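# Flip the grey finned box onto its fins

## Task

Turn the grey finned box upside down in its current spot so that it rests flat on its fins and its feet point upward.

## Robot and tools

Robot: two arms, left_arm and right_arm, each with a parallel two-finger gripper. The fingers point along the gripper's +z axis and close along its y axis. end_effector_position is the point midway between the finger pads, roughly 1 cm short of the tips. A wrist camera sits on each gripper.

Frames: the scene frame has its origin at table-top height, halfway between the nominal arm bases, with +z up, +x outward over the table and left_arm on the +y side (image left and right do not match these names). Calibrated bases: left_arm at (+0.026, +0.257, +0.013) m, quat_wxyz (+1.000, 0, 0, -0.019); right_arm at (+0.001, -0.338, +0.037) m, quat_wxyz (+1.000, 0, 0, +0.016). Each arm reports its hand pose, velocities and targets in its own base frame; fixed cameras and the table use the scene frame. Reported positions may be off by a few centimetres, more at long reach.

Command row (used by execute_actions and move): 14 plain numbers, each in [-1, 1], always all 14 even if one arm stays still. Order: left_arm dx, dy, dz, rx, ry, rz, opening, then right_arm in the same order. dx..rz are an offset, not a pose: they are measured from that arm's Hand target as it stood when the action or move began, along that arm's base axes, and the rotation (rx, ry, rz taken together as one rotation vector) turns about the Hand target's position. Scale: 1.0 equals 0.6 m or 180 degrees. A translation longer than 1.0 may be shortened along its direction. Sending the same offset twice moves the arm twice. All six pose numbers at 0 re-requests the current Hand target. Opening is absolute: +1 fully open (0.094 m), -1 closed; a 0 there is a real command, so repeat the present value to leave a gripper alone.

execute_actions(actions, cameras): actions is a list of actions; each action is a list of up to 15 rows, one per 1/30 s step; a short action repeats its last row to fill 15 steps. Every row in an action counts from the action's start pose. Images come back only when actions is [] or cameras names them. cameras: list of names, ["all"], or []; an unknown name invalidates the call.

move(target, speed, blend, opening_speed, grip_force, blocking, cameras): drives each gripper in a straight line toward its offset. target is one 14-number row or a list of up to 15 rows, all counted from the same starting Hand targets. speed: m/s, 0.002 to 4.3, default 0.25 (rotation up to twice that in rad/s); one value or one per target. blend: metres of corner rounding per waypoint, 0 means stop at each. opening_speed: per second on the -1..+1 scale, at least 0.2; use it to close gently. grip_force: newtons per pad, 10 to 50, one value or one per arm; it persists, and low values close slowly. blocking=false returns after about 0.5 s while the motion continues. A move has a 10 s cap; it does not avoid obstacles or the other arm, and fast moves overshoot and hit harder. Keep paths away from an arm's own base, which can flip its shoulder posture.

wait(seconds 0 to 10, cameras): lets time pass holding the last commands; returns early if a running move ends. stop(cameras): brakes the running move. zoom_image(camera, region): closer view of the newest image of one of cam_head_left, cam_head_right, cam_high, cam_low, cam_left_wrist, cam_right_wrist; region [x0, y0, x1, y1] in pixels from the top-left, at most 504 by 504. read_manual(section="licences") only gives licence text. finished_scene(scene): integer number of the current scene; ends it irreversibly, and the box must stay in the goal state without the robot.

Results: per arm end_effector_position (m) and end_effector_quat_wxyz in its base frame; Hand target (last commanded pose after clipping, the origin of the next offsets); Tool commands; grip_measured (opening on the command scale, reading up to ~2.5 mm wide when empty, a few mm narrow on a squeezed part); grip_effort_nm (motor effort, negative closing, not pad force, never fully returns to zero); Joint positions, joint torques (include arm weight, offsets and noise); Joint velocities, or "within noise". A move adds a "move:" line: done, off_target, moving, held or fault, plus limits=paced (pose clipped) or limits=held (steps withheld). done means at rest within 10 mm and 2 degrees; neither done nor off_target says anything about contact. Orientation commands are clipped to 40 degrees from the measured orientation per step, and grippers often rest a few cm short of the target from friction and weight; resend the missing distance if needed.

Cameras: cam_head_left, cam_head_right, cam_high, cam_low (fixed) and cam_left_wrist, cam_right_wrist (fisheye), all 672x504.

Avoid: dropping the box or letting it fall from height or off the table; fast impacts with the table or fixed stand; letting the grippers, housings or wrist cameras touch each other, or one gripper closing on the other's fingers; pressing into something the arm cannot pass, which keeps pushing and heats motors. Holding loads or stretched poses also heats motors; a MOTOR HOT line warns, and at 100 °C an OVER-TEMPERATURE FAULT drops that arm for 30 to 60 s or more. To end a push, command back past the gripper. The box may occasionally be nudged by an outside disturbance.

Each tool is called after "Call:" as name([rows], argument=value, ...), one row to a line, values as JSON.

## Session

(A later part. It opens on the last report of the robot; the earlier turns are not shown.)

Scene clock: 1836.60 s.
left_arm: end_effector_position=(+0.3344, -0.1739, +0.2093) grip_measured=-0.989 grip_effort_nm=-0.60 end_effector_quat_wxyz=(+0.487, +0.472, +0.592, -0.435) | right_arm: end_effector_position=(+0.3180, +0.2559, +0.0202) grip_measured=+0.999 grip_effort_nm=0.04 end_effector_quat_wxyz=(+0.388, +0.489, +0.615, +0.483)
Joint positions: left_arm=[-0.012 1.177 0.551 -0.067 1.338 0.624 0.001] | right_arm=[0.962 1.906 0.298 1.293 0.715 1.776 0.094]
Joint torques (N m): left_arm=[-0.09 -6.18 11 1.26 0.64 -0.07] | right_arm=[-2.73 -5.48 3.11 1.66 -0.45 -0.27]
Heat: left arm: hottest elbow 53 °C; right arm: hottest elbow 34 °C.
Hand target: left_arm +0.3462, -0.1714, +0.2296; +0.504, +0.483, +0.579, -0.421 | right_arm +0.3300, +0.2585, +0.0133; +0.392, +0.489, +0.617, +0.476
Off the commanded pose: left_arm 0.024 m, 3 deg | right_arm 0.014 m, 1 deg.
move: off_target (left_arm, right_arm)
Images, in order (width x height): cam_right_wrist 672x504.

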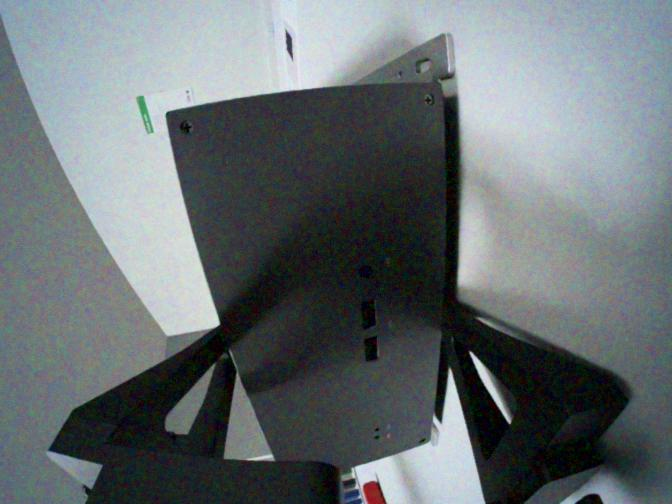

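Call:
move(target=[0,0,0,0,0,0,-1, -0.035,-0.012,0.003,-0.0022,0.0105,0,1], speed=0.04)

Call:
move(target=[0,0,0,0,0,0,-1, 0,0,-0.006,0,0,0,1], speed=0.04, cameras=["cam_right_wrist"])

Call:
zoom_image(camera="cam_right_wrist", region=[150, 60, 510, 470])

Scene clock: 1910.83 s.
left_arm: end_effector_position=(+0.3344, -0.1739, +0.2093) grip_measured=-0.989 grip_effort_nm=-0.59 end_effector_quat_wxyz=(+0.487, +0.472, +0.592, -0.435) | right_arm: end_effector_position=(+0.3169, +0.2548, +0.0204) grip_measured=+0.999 grip_effort_nm=0.03 end_effector_quat_wxyz=(+0.387, +0.495, +0.617, +0.474)
Joint positions: left_arm=[-0.012 1.177 0.551 -0.067 1.338 0.624 0.001] | right_arm=[0.967 1.877 0.298 1.237 0.728 1.795 0.094]
Joint torques (N m): left_arm=[-0.03 -6.01 11.04 1.21 0.65 -0.06] | right_arm=[0.56 -8.82 -0.25 1.22 0.43 0.05]
Heat: left arm: hottest elbow 53 °C; right arm: hottest elbow 34 °C.
Hand target: left_arm +0.3462, -0.1714, +0.2296; +0.504, +0.483, +0.579, -0.421 | right_arm +0.3090, +0.2511, +0.0151; +0.384, +0.496, +0.625, +0.465
Off the commanded pose: left_arm 0.024 m, 3 deg | right_arm 0.010 m, 1 deg.
move: off_target (left_arm)

Scene clock: 1911.53 s.
left_arm: end_effector_position=(+0.3344, -0.1739, +0.2093) grip_measured=-0.989 grip_effort_nm=-0.60 end_effector_quat_wxyz=(+0.487, +0.472, +0.592, -0.435) | right_arm: end_effector_position=(+0.3169, +0.2548, +0.0204) grip_measured=+0.999 grip_effort_nm=0.03 end_effector_quat_wxyz=(+0.387, +0.495, +0.617, +0.474)
Joint positions: left_arm=[-0.012 1.177 0.551 -0.067 1.338 0.624 0.001] | right_arm=[0.967 1.877 0.298 1.237 0.728 1.795 0.094]
Joint torques (N m): left_arm=[-0.15 -6.18 11.02 1.28 0.65 -0.06] | right_arm=[0.56 -6.59 -0.21 1.85 0.44 0.03]
Heat: left arm: hottest elbow 53 °C; right arm: hottest elbow 34 °C.
Hand target: left_arm +0.3462, -0.1714, +0.2296; +0.504, +0.483, +0.579, -0.421 | right_arm +0.3090, +0.2511, +0.0115; +0.384, +0.496, +0.625, +0.465
Off the commanded pose: left_arm 0.024 m, 3 deg | right_arm 0.012 m, 1 deg.
move: off_target (left_arm, right_arm)
Images, in order (width x height): cam_right_wrist 672x504.

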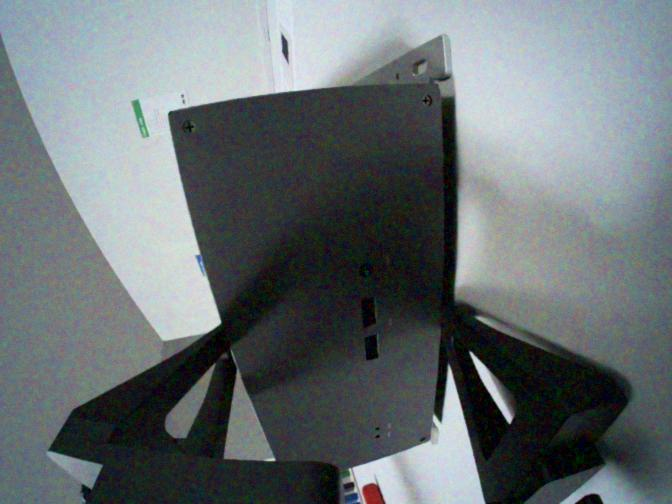

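Scaled by 1.229 from the camera's 672x504 image, which has a finer 960x720 frame.

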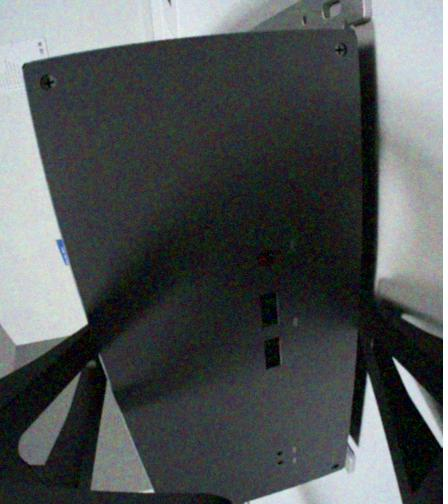

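Call:
move(target=[0,0,0,0,0,0,-1, -0.03,-0.011,0.008,0,0,0,1], speed=0.06)

Call:
move(target=[0,0,0,0,0,0,-1, 0,0,-0.003,0,0,0,1], speed=0.04, cameras=["cam_right_wrist"])

Call:
zoom_image(camera="cam_right_wrist", region=[150, 60, 510, 470])

Scene clock: 1922.60 s.
left_arm: end_effector_position=(+0.3344, -0.1739, +0.2093) grip_measured=-0.989 grip_effort_nm=-0.60 end_effector_quat_wxyz=(+0.487, +0.472, +0.592, -0.435) | right_arm: end_effector_position=(+0.2996, +0.2468, +0.0202) grip_measured=+0.999 grip_effort_nm=0.03 end_effector_quat_wxyz=(+0.388, +0.498, +0.617, +0.470)
Joint positions: left_arm=[-0.012 1.177 0.551 -0.067 1.338 0.624 0.001] | right_arm=[1.009 1.863 0.259 1.237 0.773 1.822 0.094]
Joint torques (N m): left_arm=[-0.09 -6.01 11.03 1.24 0.65 -0.06] | right_arm=[0.44 -7.53 -0.64 1.65 0.31 -0.05]
Heat: left arm: hottest elbow 53 °C; right arm: hottest elbow 34 °C.
Hand target: left_arm +0.3462, -0.1714, +0.2296; +0.504, +0.483, +0.579, -0.421 | right_arm +0.2910, +0.2446, +0.0163; +0.384, +0.496, +0.625, +0.465
Off the commanded pose: left_arm 0.024 m, 3 deg | right_arm 0.010 m, 1 deg.
move: off_target (left_arm)

Scene clock: 1923.30 s.
left_arm: end_effector_position=(+0.3344, -0.1739, +0.2093) grip_measured=-0.989 grip_effort_nm=-0.60 end_effector_quat_wxyz=(+0.487, +0.472, +0.592, -0.435) | right_arm: end_effector_position=(+0.2996, +0.2468, +0.0202) grip_measured=+0.999 grip_effort_nm=0.03 end_effector_quat_wxyz=(+0.388, +0.498, +0.617, +0.470)
Joint positions: left_arm=[-0.012 1.177 0.551 -0.067 1.338 0.624 0.001] | right_arm=[1.009 1.863 0.259 1.237 0.773 1.822 0.094]
Joint torques (N m): left_arm=[-0.15 -6.12 11.06 1.24 0.63 -0.07] | right_arm=[1.14 -5.95 -0.43 1.88 0.3 -0.03]
Heat: left arm: hottest elbow 53 °C; right arm: hottest elbow 34 °C.
Hand target: left_arm +0.3462, -0.1714, +0.2296; +0.504, +0.483, +0.579, -0.421 | right_arm +0.2910, +0.2445, +0.0145; +0.384, +0.496, +0.625, +0.465
Off the commanded pose: left_arm 0.024 m, 3 deg | right_arm 0.011 m, 1 deg.
move: off_target (left_arm, right_arm)
Images, in order (width x height): cam_right_wrist 672x504.

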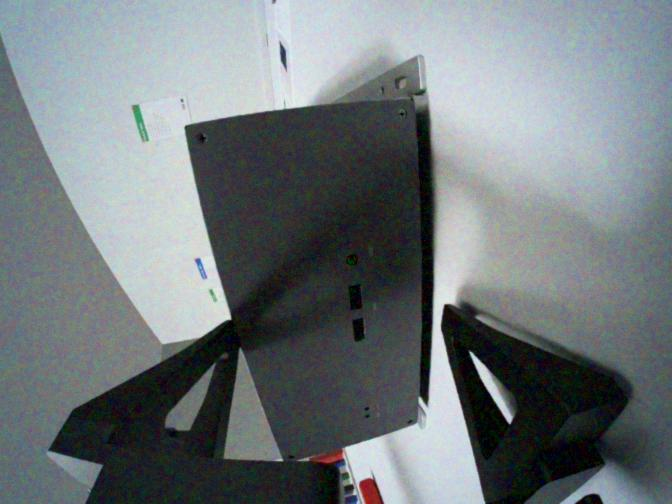

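Scaled by 1.229 from the camera's 672x504 image, which has a finer 960x720 frame.

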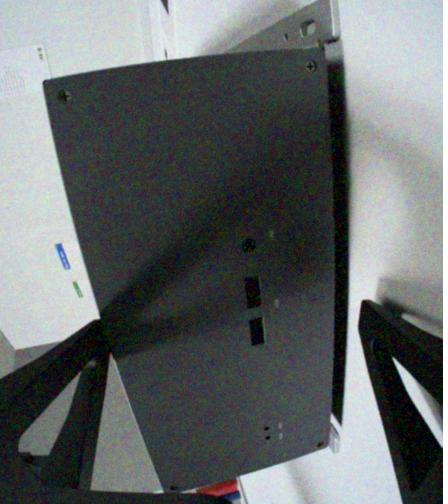

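Call:
move([
  [0,0,0,0,0,0,-1, 0.015,0.005,-0.008,0,0,0,1],
  [0,0,0,0,0,0,-1, 0.06,0.0215,-0.0035,0,0,0,1],
], speed=0.04, blend=[0.004,0], cameras=["cam_right_wrist"])

Call:
zoom_image(camera="cam_right_wrist", region=[150, 60, 510, 470])

Scene clock: 1935.33 s.
left_arm: end_effector_position=(+0.3344, -0.1739, +0.2093) grip_measured=-0.989 grip_effort_nm=-0.59 end_effector_quat_wxyz=(+0.487, +0.472, +0.592, -0.435) | right_arm: end_effector_position=(+0.3184, +0.2565, +0.0203) grip_measured=+0.999 grip_effort_nm=0.02 end_effector_quat_wxyz=(+0.379, +0.497, +0.617, +0.478)
Joint positions: left_arm=[-0.012 1.177 0.551 -0.067 1.338 0.624 0.001] | right_arm=[0.959 1.873 0.3 1.23 0.707 1.808 0.094]
Joint torques (N m): left_arm=[-0.09 -6.01 11.04 1.26 0.64 -0.07] | right_arm=[-2.49 -6.42 2.66 0.95 -0.31 -0.28]
Heat: left arm: hottest elbow 53 °C; right arm: hottest elbow 33 °C.
Hand target: left_arm +0.3462, -0.1714, +0.2296; +0.504, +0.483, +0.579, -0.421 | right_arm +0.3270, +0.2574, +0.0124; +0.384, +0.496, +0.625, +0.465
Off the commanded pose: left_arm 0.024 m, 3 deg | right_arm 0.012 m, 2 deg.
move: off_target (left_arm, right_arm)
Images, in order (width x height): cam_right_wrist 672x504.

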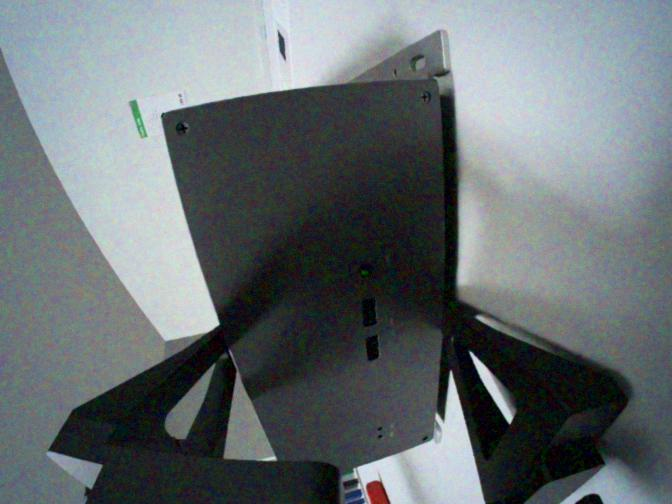

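Scaled by 1.229 from the camera's 672x504 image, which has a finer 960x720 frame.

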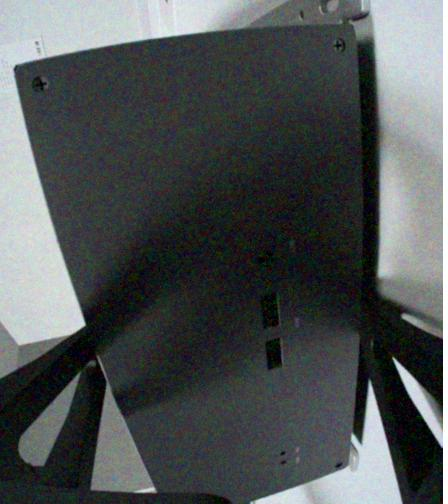

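Call:
move(target=[0,0,0,0,0,0,-1, -0.03,-0.008,0.006,0.0042,-0.0195,0,1], speed=0.04)

Call:
move(target=[0,0,0,0,0,0,-1, 0.035,0.01,-0.006,0,0,0,1], speed=0.04, cameras=["cam_right_wrist"])

Call:
zoom_image(camera="cam_right_wrist", region=[150, 60, 510, 470])

Scene clock: 2010.20 s.
left_arm: end_effector_position=(+0.3344, -0.1739, +0.2093) grip_measured=-0.989 grip_effort_nm=-0.59 end_effector_quat_wxyz=(+0.487, +0.472, +0.592, -0.435) | right_arm: end_effector_position=(+0.3152, +0.2527, +0.0202) grip_measured=+1.000 grip_effort_nm=-0.01 end_effector_quat_wxyz=(+0.399, +0.490, +0.602, +0.488)
Joint positions: left_arm=[-0.012 1.177 0.551 -0.067 1.338 0.624 0.001] | right_arm=[0.976 1.948 0.295 1.367 0.754 1.766 0.094]
Joint torques (N m): left_arm=[-0.09 -6.24 11.02 1.25 0.64 -0.06] | right_arm=[0.32 -7 -0.24 2.39 0.29 -0.2]
Heat: left arm: hottest elbow 54 °C; right arm: hottest elbow 33 °C.
Hand target: left_arm +0.3462, -0.1714, +0.2296; +0.504, +0.483, +0.579, -0.421 | right_arm +0.3091, +0.2528, +0.0161; +0.400, +0.484, +0.610, +0.485
Off the commanded pose: left_arm 0.024 m, 3 deg | right_arm 0.008 m, 1 deg.
move: off_target (left_arm)

Scene clock: 2011.07 s.
left_arm: end_effector_position=(+0.3344, -0.1739, +0.2093) grip_measured=-0.989 grip_effort_nm=-0.59 end_effector_quat_wxyz=(+0.487, +0.472, +0.592, -0.435) | right_arm: end_effector_position=(+0.3200, +0.2562, +0.0199) grip_measured=+1.000 grip_effort_nm=-0.01 end_effector_quat_wxyz=(+0.396, +0.484, +0.606, +0.491)
Joint positions: left_arm=[-0.012 1.177 0.551 -0.067 1.338 0.624 0.001] | right_arm=[0.962 1.953 0.305 1.371 0.725 1.751 0.094]
Joint torques (N m): left_arm=[-0.09 -6.07 11.03 1.25 0.65 -0.05] | right_arm=[-2.78 -5.89 2.51 1.65 -0.49 -0.28]
Heat: left arm: hottest elbow 54 °C; right arm: hottest elbow 33 °C.
Hand target: left_arm +0.3462, -0.1714, +0.2296; +0.504, +0.483, +0.579, -0.421 | right_arm +0.3301, +0.2586, +0.0124; +0.400, +0.484, +0.609, +0.484
Off the commanded pose: left_arm 0.024 m, 3 deg | right_arm 0.013 m, 1 deg.
move: off_target (left_arm, right_arm)
Images, in order (width x height): cam_right_wrist 672x504.

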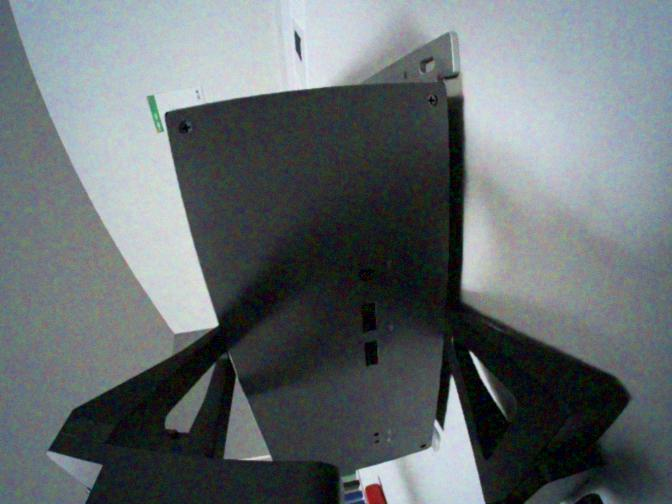

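Scaled by 1.229 from the camera's 672x504 image, which has a finer 960x720 frame.

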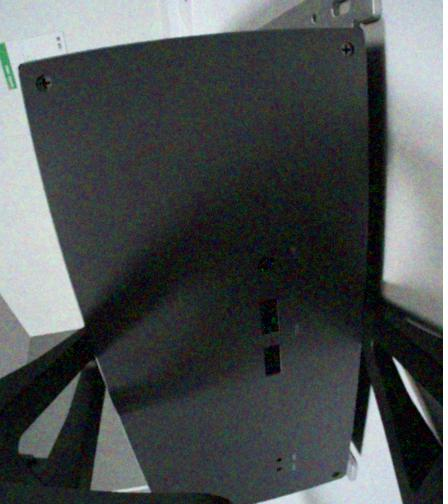

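Call:
move(target=[0,0,0,0,0,0,-1, 0.015,0.0055,-0.006,0,0,0,1], speed=0.04, cameras=["cam_right_wrist","cam_left_wrist"])

Call:
zoom_image(camera="cam_right_wrist", region=[380, 240, 540, 400])

Call:
zoom_image(camera="cam_left_wrist", region=[330, 200, 530, 400])

Scene clock: 2020.60 s.
left_arm: end_effector_position=(+0.3344, -0.1739, +0.2093) grip_measured=-0.989 grip_effort_nm=-0.59 end_effector_quat_wxyz=(+0.487, +0.472, +0.592, -0.435) | right_arm: end_effector_position=(+0.3226, +0.2576, +0.0199) grip_measured=+1.000 grip_effort_nm=-0.01 end_effector_quat_wxyz=(+0.394, +0.481, +0.609, +0.493)
Joint positions: left_arm=[-0.012 1.177 0.551 -0.067 1.338 0.624 0.001] | right_arm=[0.951 1.955 0.308 1.376 0.704 1.744 0.094]
Joint torques (N m): left_arm=[-0.09 -6.07 11 1.29 0.65 -0.05] | right_arm=[-2.61 -5.3 3.82 1.52 -0.38 -0.23]
Heat: left arm: hottest elbow 54 °C; right arm: hottest elbow 33 °C.
Hand target: left_arm +0.3462, -0.1714, +0.2296; +0.504, +0.483, +0.579, -0.421 | right_arm +0.3390, +0.2619, +0.0088; +0.400, +0.484, +0.610, +0.484
Off the commanded pose: left_arm 0.024 m, 3 deg | right_arm 0.020 m, 1 deg.
move: off_target (left_arm, right_arm)
Images, in order (width x height): cam_left_wrist 672x504, cam_right_wrist 672x504.

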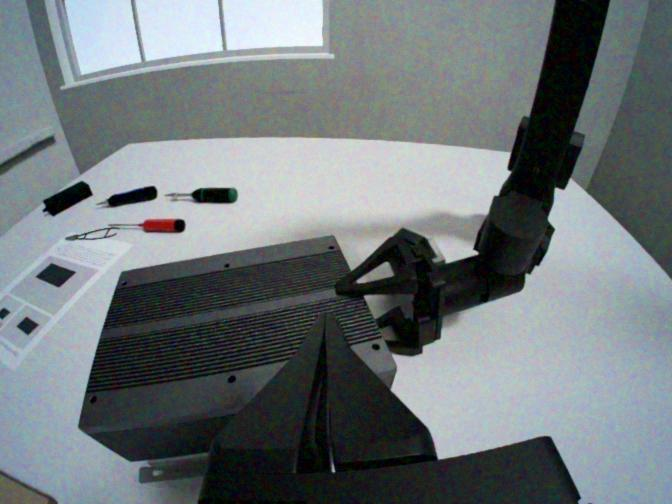

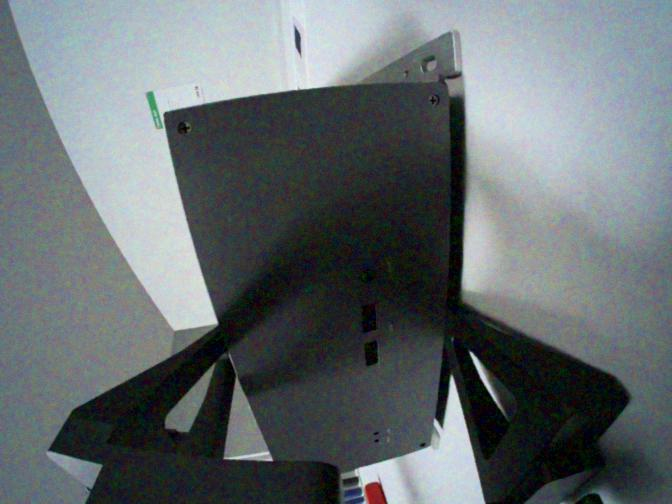

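Scaled by 3.150 from the camera's 672x504 image, which has a finer 960x720 frame.

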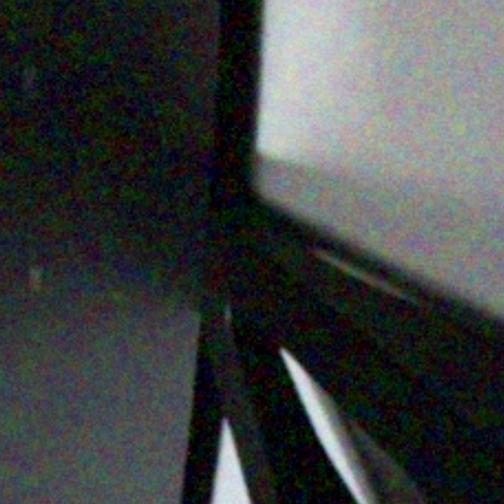

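Scaled by 2.520 from the camera's 672x504 image, which has a finer 960x720 frame.

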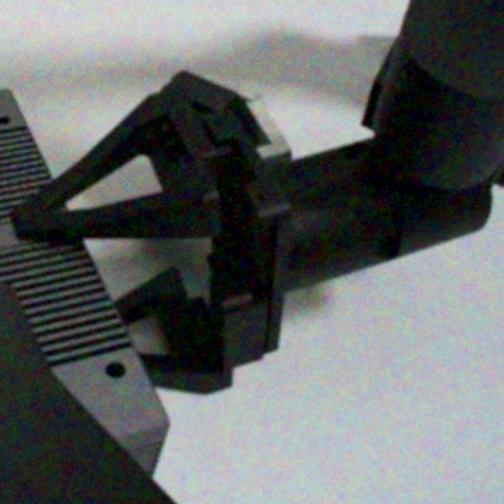

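Call:
move(target=[0,0,0,0,0,0,-1, 0,0,0,0,0,0,0.86], speed=0.03, opening_speed=0.2, cameras=["cam_right_wrist"])

Call:
zoom_image(camera="cam_right_wrist", region=[380, 240, 540, 400])

Scene clock: 2049.60 s.
left_arm: end_effector_position=(+0.3344, -0.1739, +0.2093) grip_measured=-0.989 grip_effort_nm=-0.60 end_effector_quat_wxyz=(+0.487, +0.472, +0.592, -0.435) | right_arm: end_effector_position=(+0.3237, +0.2580, +0.0196) grip_measured=+0.950 grip_effort_nm=-1.03 end_effector_quat_wxyz=(+0.394, +0.481, +0.608, +0.494)
Joint positions: left_arm=[-0.012 1.177 0.551 -0.067 1.338 0.624 0.001] | right_arm=[0.95 1.958 0.312 1.378 0.704 1.743 0.092]
Joint torques (N m): left_arm=[-0.03 -6.12 11.04 1.24 0.64 -0.06] | right_arm=[-2.55 -5.25 3.59 1.33 -0.4 -0.22]
Heat: left arm: hottest elbow 54 °C; right arm: hottest elbow 34 °C.
Hand target: left_arm +0.3462, -0.1714, +0.2296; +0.504, +0.483, +0.579, -0.421 | right_arm +0.3391, +0.2618, +0.0087; +0.400, +0.484, +0.610, +0.484
Off the commanded pose: left_arm 0.024 m, 3 deg | right_arm 0.019 m, 1 deg.
move: off_target (left_arm, right_arm)
Images, in order (width x height): cam_right_wrist 672x504.

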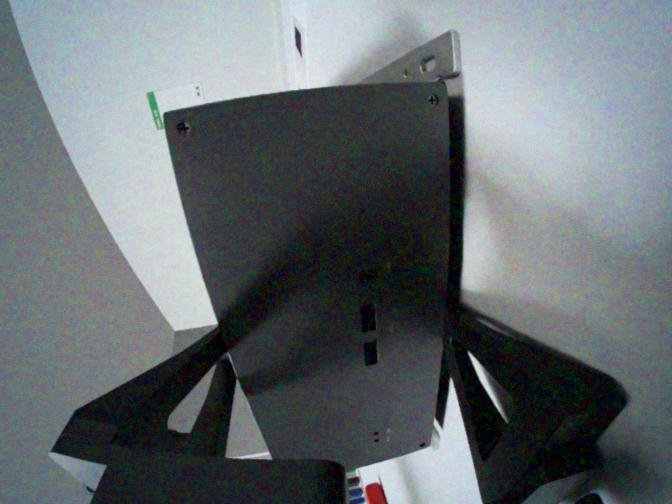

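Scaled by 3.150 from the camera's 672x504 image, which has a finer 960x720 frame.

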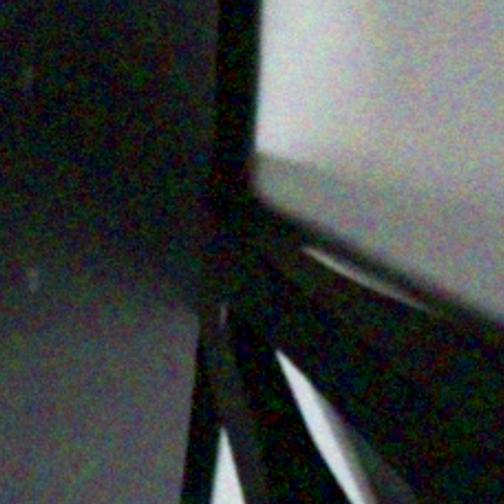

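Call:
move(target=[0,0,0,0,0,0,-1, 0,0,0.06,0,0,0,0.75], speed=0.03, cameras=["cam_right_wrist","cam_left_wrist"])

Scene clock: 2068.20 s.
left_arm: end_effector_position=(+0.3344, -0.1739, +0.2093) grip_measured=-0.989 grip_effort_nm=-0.59 end_effector_quat_wxyz=(+0.487, +0.472, +0.592, -0.435) | right_arm: end_effector_position=(+0.3283, +0.2589, +0.0293) grip_measured=+0.950 grip_effort_nm=-1.04 end_effector_quat_wxyz=(+0.389, +0.490, +0.618, +0.477)
Joint positions: left_arm=[-0.012 1.177 0.551 -0.067 1.338 0.624 0.001] | right_arm=[0.939 1.844 0.317 1.205 0.696 1.769 0.092]
Joint torques (N m): left_arm=[-0.21 -6.18 10.97 1.25 0.64 -0.07] | right_arm=[-2.49 -11.63 2.61 1.7 -0.03 -0.53]
Heat: left arm: hottest elbow 54 °C; right arm: hottest elbow 33 °C.
Hand target: left_arm +0.3462, -0.1714, +0.2296; +0.504, +0.483, +0.579, -0.421 | right_arm +0.3390, +0.2619, +0.0448; +0.400, +0.484, +0.610, +0.484
Off the commanded pose: left_arm 0.024 m, 3 deg | right_arm 0.019 m, 2 deg.
move: off_target (left_arm, right_arm)
Images, in order (width x height): cam_left_wrist 672x504, cam_right_wrist 672x504.

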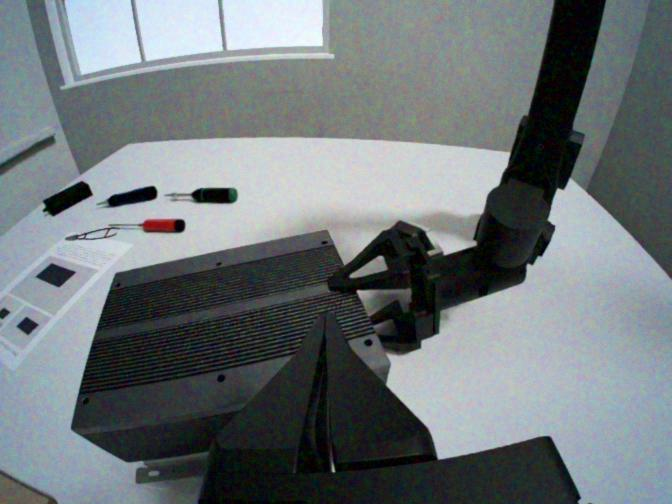

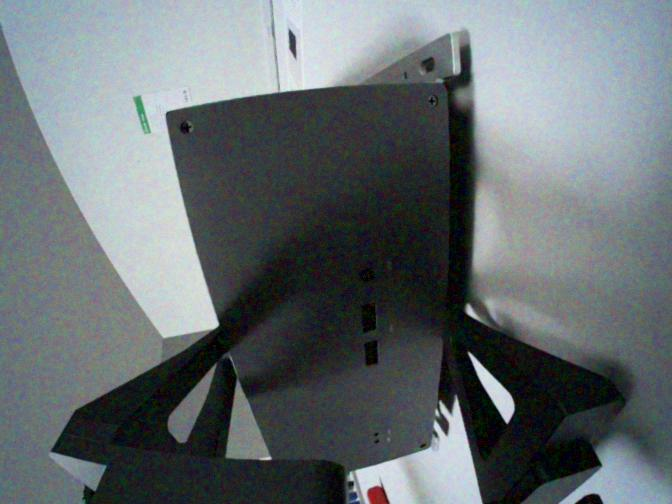

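Call:
move(target=[0,0,0,0,0,0,-1, 0.01,0.004,0.05,0,0,0,0.7], speed=0.03, cameras=["cam_right_wrist","cam_left_wrist"])

Scene clock: 2076.10 s.
left_arm: end_effector_position=(+0.3344, -0.1739, +0.2093) grip_measured=-0.989 grip_effort_nm=-0.59 end_effector_quat_wxyz=(+0.487, +0.472, +0.592, -0.435) | right_arm: end_effector_position=(+0.3305, +0.2571, +0.0416) grip_measured=+0.950 grip_effort_nm=-1.04 end_effector_quat_wxyz=(+0.380, +0.495, +0.632, +0.460)
Joint positions: left_arm=[-0.012 1.177 0.551 -0.067 1.338 0.624 0.001] | right_arm=[0.924 1.716 0.317 1.023 0.673 1.786 0.092]
Joint torques (N m): left_arm=[-0.03 -6.01 11.04 1.26 0.64 -0.06] | right_arm=[-1.96 -12.04 4.21 2.91 0.66 -0.69]
Heat: left arm: hottest elbow 54 °C; right arm: hottest elbow 33 °C.
Hand target: left_arm +0.3462, -0.1714, +0.2296; +0.504, +0.483, +0.579, -0.421 | right_arm +0.3450, +0.2642, +0.0747; +0.400, +0.484, +0.610, +0.484
Off the commanded pose: left_arm 0.024 m, 3 deg | right_arm 0.037 m, 5 deg.
move: off_target (left_arm, right_arm)
Images, in order (width x height): cam_left_wrist 672x504, cam_right_wrist 672x504.

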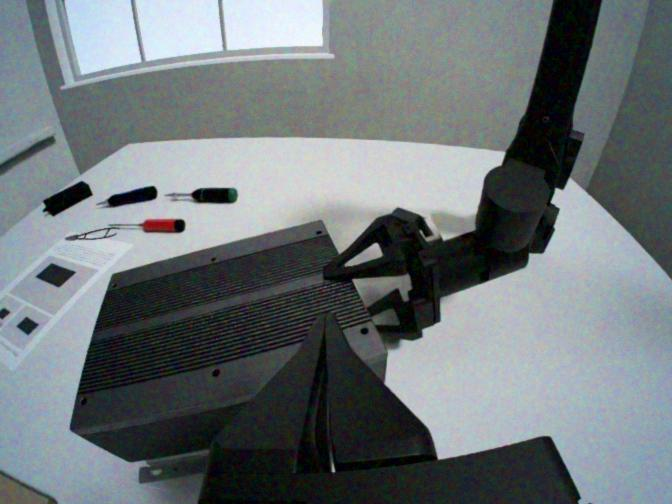

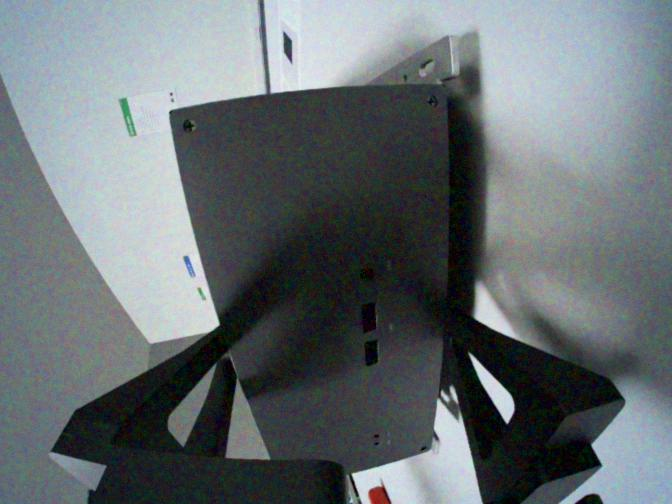

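Call:
execute_actions(actions=[], cameras=["all"])

Scene clock: 2107.40 s.
left_arm: end_effector_position=(+0.3344, -0.1739, +0.2093) grip_measured=-0.989 grip_effort_nm=-0.60 end_effector_quat_wxyz=(+0.487, +0.472, +0.592, -0.435) | right_arm: end_effector_position=(+0.3306, +0.2571, +0.0417) grip_measured=+0.950 grip_effort_nm=-1.04 end_effector_quat_wxyz=(+0.380, +0.495, +0.632, +0.460)
Joint positions: left_arm=[-0.012 1.177 0.551 -0.067 1.338 0.624 0.001] | right_arm=[0.924 1.716 0.317 1.023 0.673 1.786 0.092]
Joint velocities: within noise
Joint torques (N m): left_arm=[-0.26 -5.95 11.03 1.24 0.64 -0.06] | right_arm=[-1.9 -11.81 3.96 2.82 0.66 -0.66]
Heat: left arm: hottest elbow 54 °C; right arm: hottest elbow 34 °C.
Hand target: left_arm +0.3462, -0.1714, +0.2296; +0.504, +0.483, +0.579, -0.421 | right_arm +0.3450, +0.2642, +0.0748; +0.400, +0.484, +0.610, +0.484
Tool commands: left_gripper/opening=-1.0 right_gripper/opening=+0.7
Off the commanded pose: left_arm 0.024 m, 3 deg | right_arm 0.037 m, 5 deg.

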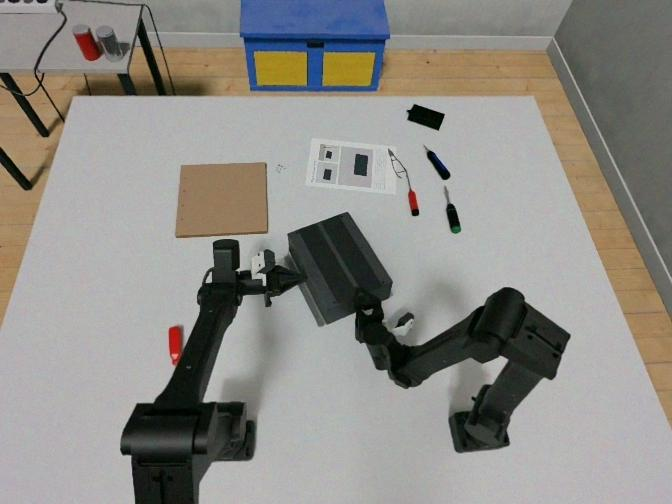

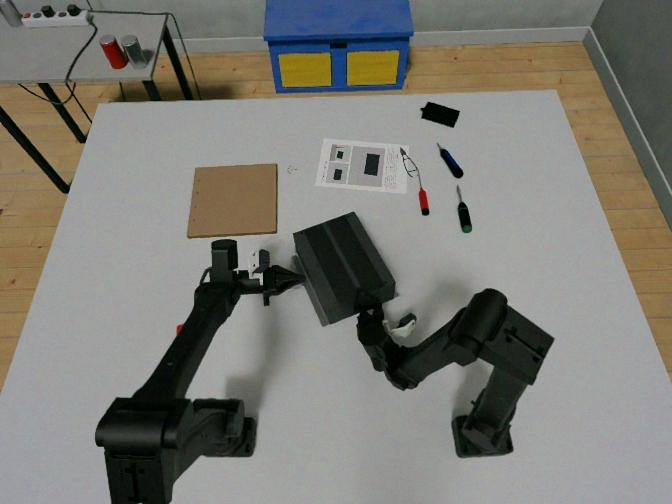

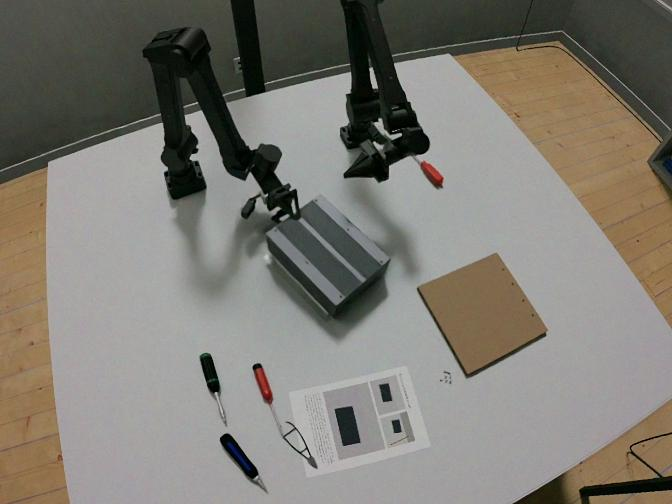

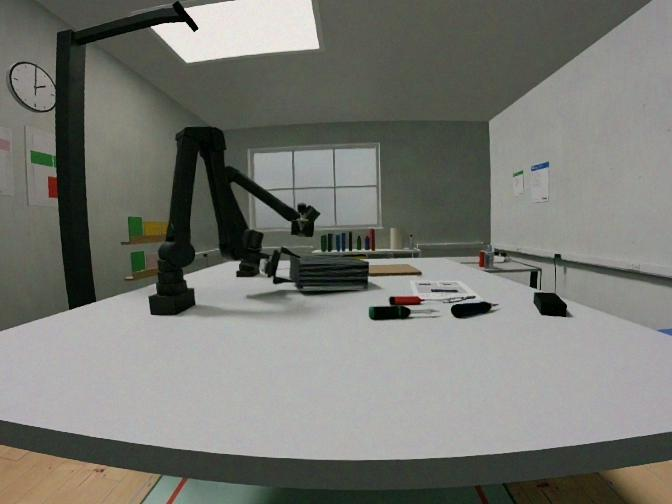

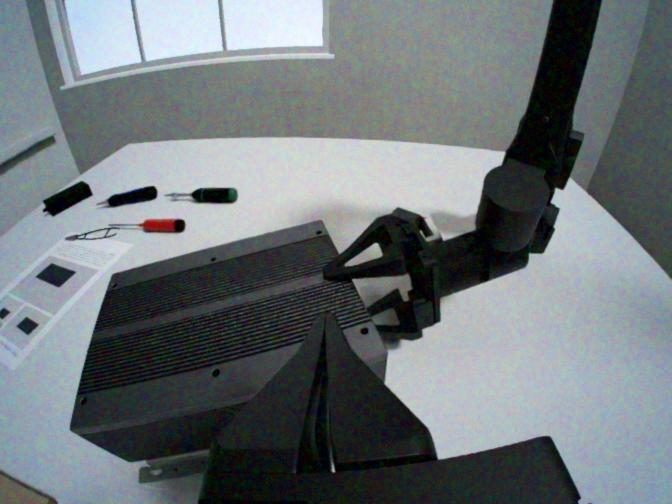

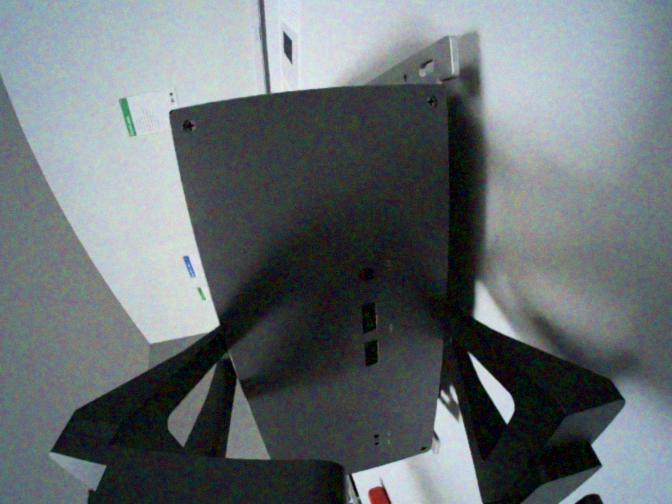

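Call:
move(target=[0,0,0,0,0,0,-1,0.015,0.005,0.058,0,0,0,0.7], speed=0.03, cameras=["cam_left_wrist","cam_right_wrist"])

Scene clock: 2119.17 s.
left_arm: end_effector_position=(+0.3344, -0.1739, +0.2093) grip_measured=-0.989 grip_effort_nm=-0.59 end_effector_quat_wxyz=(+0.487, +0.472, +0.592, -0.435) | right_arm: end_effector_position=(+0.3311, +0.2502, +0.0555) grip_measured=+0.950 grip_effort_nm=-1.04 end_effector_quat_wxyz=(+0.374, +0.500, +0.646, +0.438)
Joint positions: left_arm=[-0.012 1.177 0.551 -0.067 1.338 0.624 0.001] | right_arm=[0.905 1.575 0.317 0.823 0.651 1.799 0.092]
Joint torques (N m): left_arm=[-0.09 -6.12 11.02 1.28 0.64 -0.06] | right_arm=[-1.67 -13.39 7.23 3.43 1.06 -0.87]
Heat: left arm: hottest elbow 54 °C; right arm: hottest elbow 34 °C.
Hand target: left_arm +0.3462, -0.1714, +0.2296; +0.504, +0.483, +0.579, -0.421 | right_arm +0.3541, +0.2672, +0.1095; +0.400, +0.484, +0.610, +0.484
Off the commanded pose: left_arm 0.024 m, 3 deg | right_arm 0.061 m, 8 deg.
move: off_target (left_arm, right_arm)
Images, in order (width x height): cam_left_wrist 672x504, cam_right_wrist 672x504.

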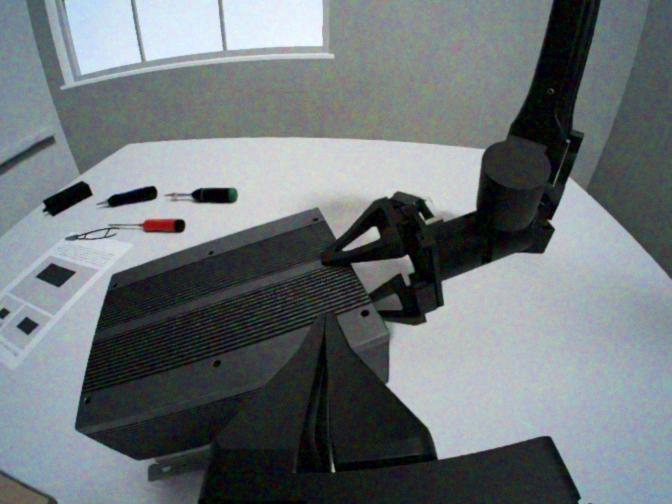

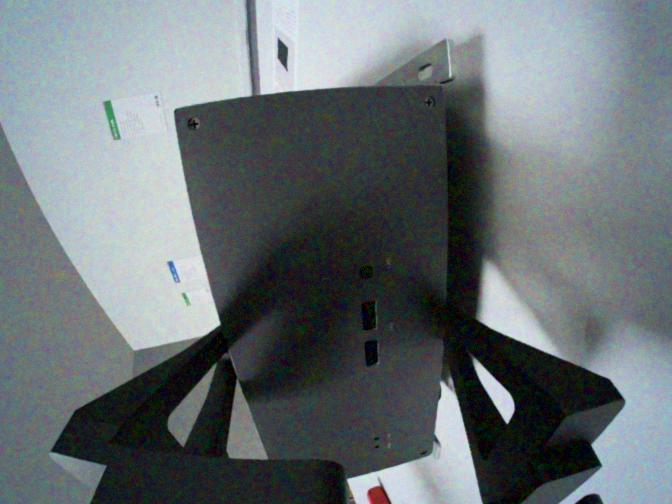

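Call:
move(target=[0,0,0,0,0,0,-1,0.01,0.015,0.07,0.0095,-0.026,0.033,0.7], speed=0.03, cameras=["cam_left_wrist","cam_head_left","cam_low"])

Scene clock: 2136.83 s.
left_arm: end_effector_position=(+0.3344, -0.1739, +0.2093) grip_measured=-0.989 grip_effort_nm=-0.60 end_effector_quat_wxyz=(+0.487, +0.472, +0.592, -0.435) | right_arm: end_effector_position=(+0.3322, +0.2495, +0.0633) grip_measured=+0.950 grip_effort_nm=-1.04 end_effector_quat_wxyz=(+0.354, +0.477, +0.668, +0.450)
Joint positions: left_arm=[-0.012 1.177 0.551 -0.067 1.338 0.624 0.001] | right_arm=[0.861 1.519 0.298 0.807 0.537 1.746 0.092]
Joint torques (N m): left_arm=[-0.09 -6.07 11.02 1.25 0.64 -0.06] | right_arm=[-0.91 -15.38 8.28 5.53 0.77 -1.24]
Heat: left arm: hottest elbow 54 °C; right arm: hottest elbow 35 °C.
Hand target: left_arm +0.3462, -0.1714, +0.2296; +0.504, +0.483, +0.579, -0.421 | right_arm +0.3600, +0.2763, +0.1515; +0.391, +0.437, +0.610, +0.533
Off the commanded pose: left_arm 0.024 m, 3 deg | right_arm 0.096 m, 13 deg.
move: off_target (left_arm, right_arm)
Images, in order (width x height): cam_head_left 672x504, cam_low 672x504, cam_left_wrist 672x504.

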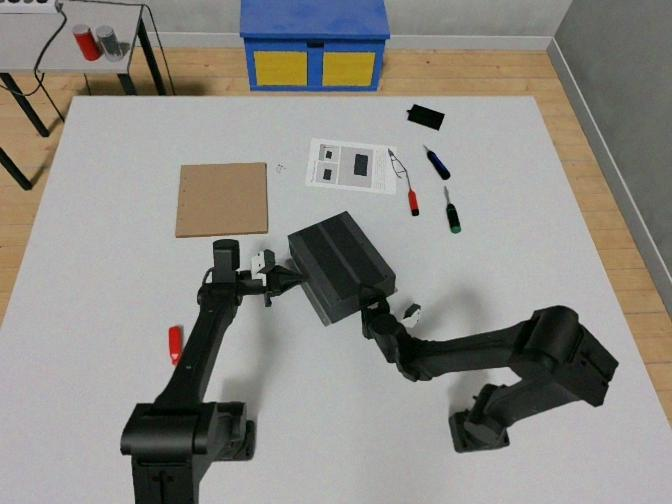

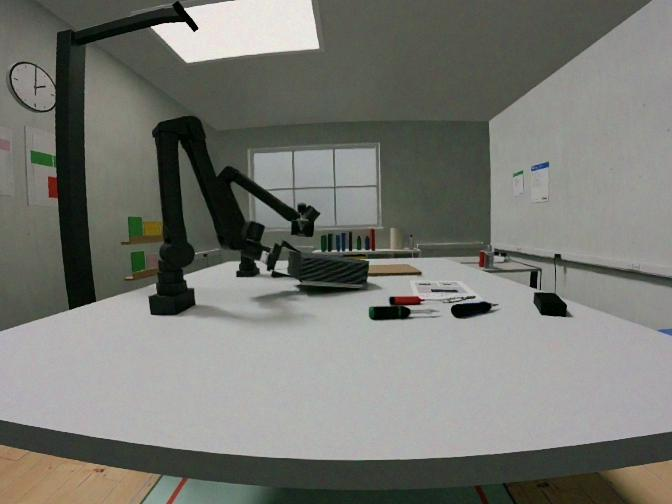

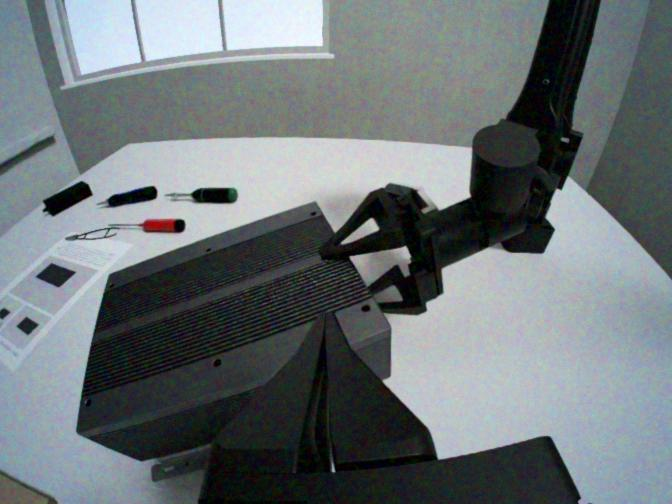

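Call:
move(target=[0,0,0,0,0,0,-1,0.005,0.01,0.06,0.019,-0.052,0.01,0.7], speed=0.03, cameras=["cam_left_wrist","cam_right_wrist","cam_low"])

Scene clock: 2174.93 s.
left_arm: end_effector_position=(+0.3344, -0.1739, +0.2093) grip_measured=-0.989 grip_effort_nm=-0.60 end_effector_quat_wxyz=(+0.487, +0.472, +0.592, -0.435) | right_arm: end_effector_position=(+0.3257, +0.2433, +0.0680) grip_measured=+0.950 grip_effort_nm=-1.04 end_effector_quat_wxyz=(+0.383, +0.418, +0.686, +0.456)
Joint positions: left_arm=[-0.012 1.177 0.551 -0.067 1.338 0.624 0.001] | right_arm=[0.85 1.544 0.25 0.956 0.501 1.587 0.092]
Joint torques (N m): left_arm=[-0.15 -6.01 11.07 1.26 0.64 -0.06] | right_arm=[-0.79 -14.39 9.46 9.39 0.47 -0.57]
Heat: left arm: hottest elbow 54 °C; right arm: hottest elbow 39 °C.
Hand target: left_arm +0.3462, -0.1714, +0.2296; +0.504, +0.483, +0.579, -0.421 | right_arm +0.3630, +0.2824, +0.1876; +0.418, +0.394, +0.566, +0.591
Off the commanded pose: left_arm 0.024 m, 3 deg | right_arm 0.131 m, 21 deg.
move: off_target (left_arm, right_arm)
Images, in order (width x height): cam_low 672x504, cam_left_wrist 672x504, cam_right_wrist 672x504.

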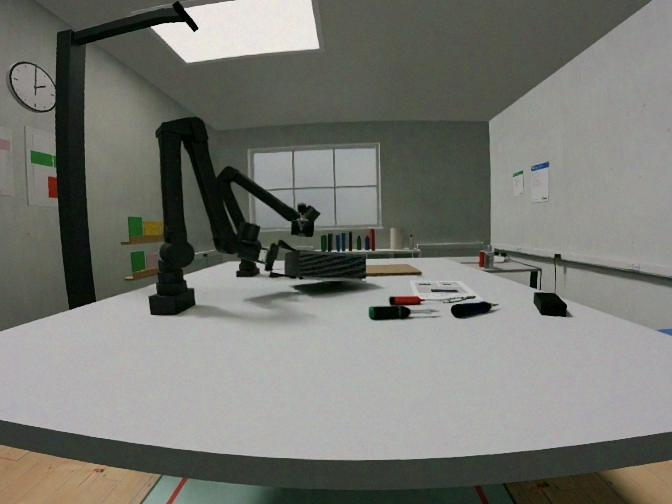

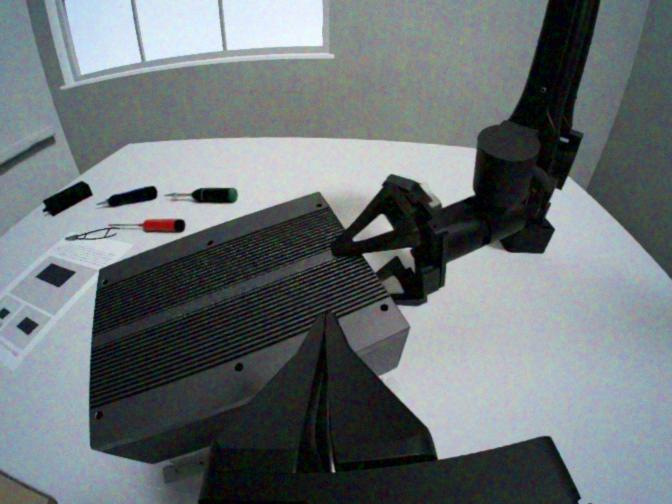

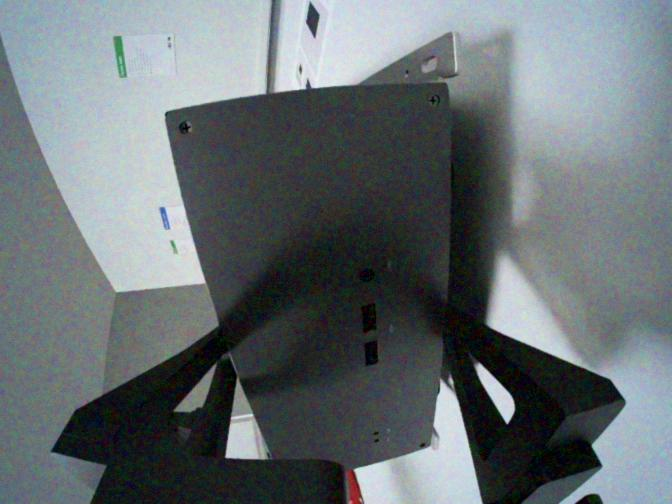

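Call:
move(target=[0,0,0,0,0,0,-1,0.015,0.008,0.08,0,0,0,0.7], speed=0.03, cameras=["cam_left_wrist","cam_right_wrist","cam_head_right"])

Scene clock: 2189.23 s.
left_arm: end_effector_position=(+0.3344, -0.1739, +0.2093) grip_measured=-0.989 grip_effort_nm=-0.60 end_effector_quat_wxyz=(+0.487, +0.472, +0.592, -0.435) | right_arm: end_effector_position=(+0.3172, +0.2355, +0.0820) grip_measured=+0.950 grip_effort_nm=-1.04 end_effector_quat_wxyz=(+0.379, +0.404, +0.707, +0.439)
Joint positions: left_arm=[-0.012 1.177 0.551 -0.067 1.338 0.624 0.001] | right_arm=[0.842 1.385 0.233 0.776 0.473 1.556 0.092]
Joint torques (N m): left_arm=[-0.03 -6.01 11 1.25 0.64 -0.06] | right_arm=[-1.67 -16.56 14.69 7.8 0.77 -0.26]
Heat: left arm: hottest elbow 54 °C; right arm: hottest elbow 39 °C.
Hand target: left_arm +0.3462, -0.1714, +0.2296; +0.504, +0.483, +0.579, -0.421 | right_arm +0.3721, +0.2871, +0.2357; +0.418, +0.394, +0.566, +0.591
Off the commanded pose: left_arm 0.024 m, 3 deg | right_arm 0.171 m, 24 deg.
move: off_target (left_arm, right_arm)
Images, in order (width x height): cam_head_right 672x504, cam_left_wrist 672x504, cam_right_wrist 672x504.

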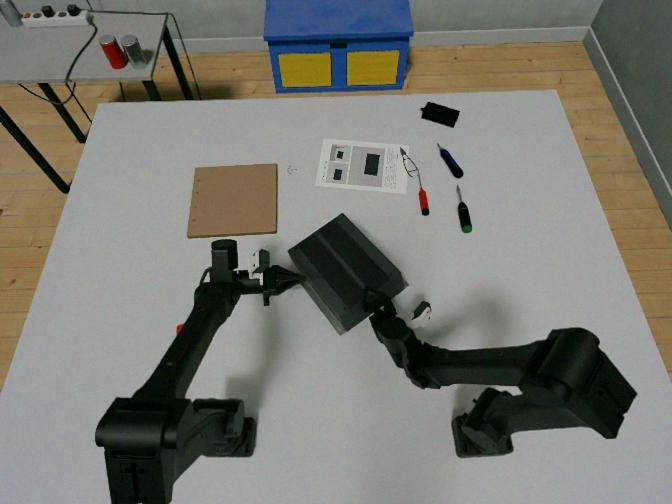

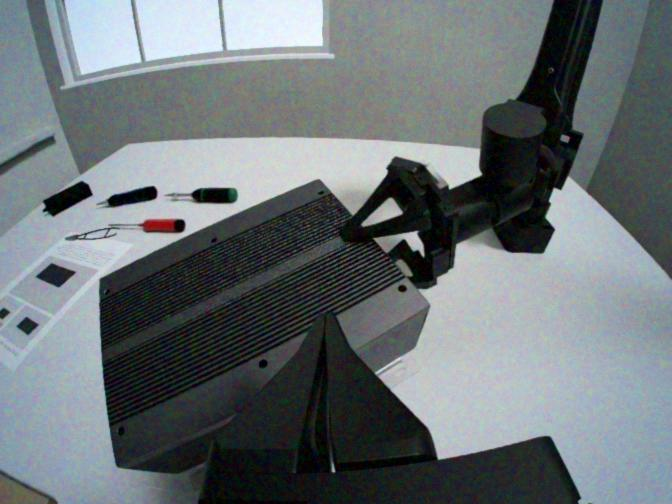

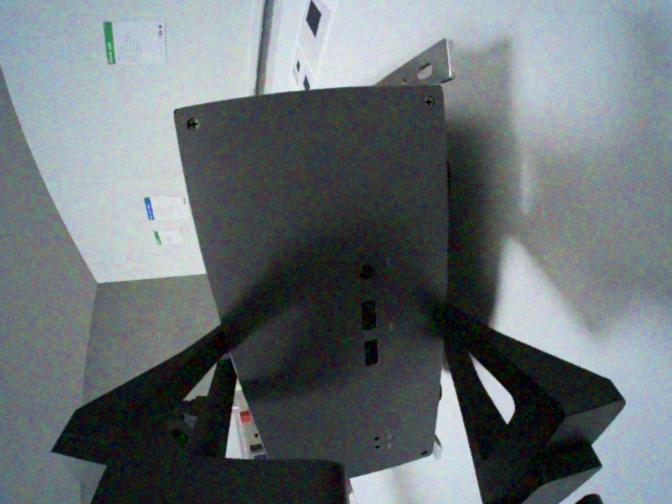

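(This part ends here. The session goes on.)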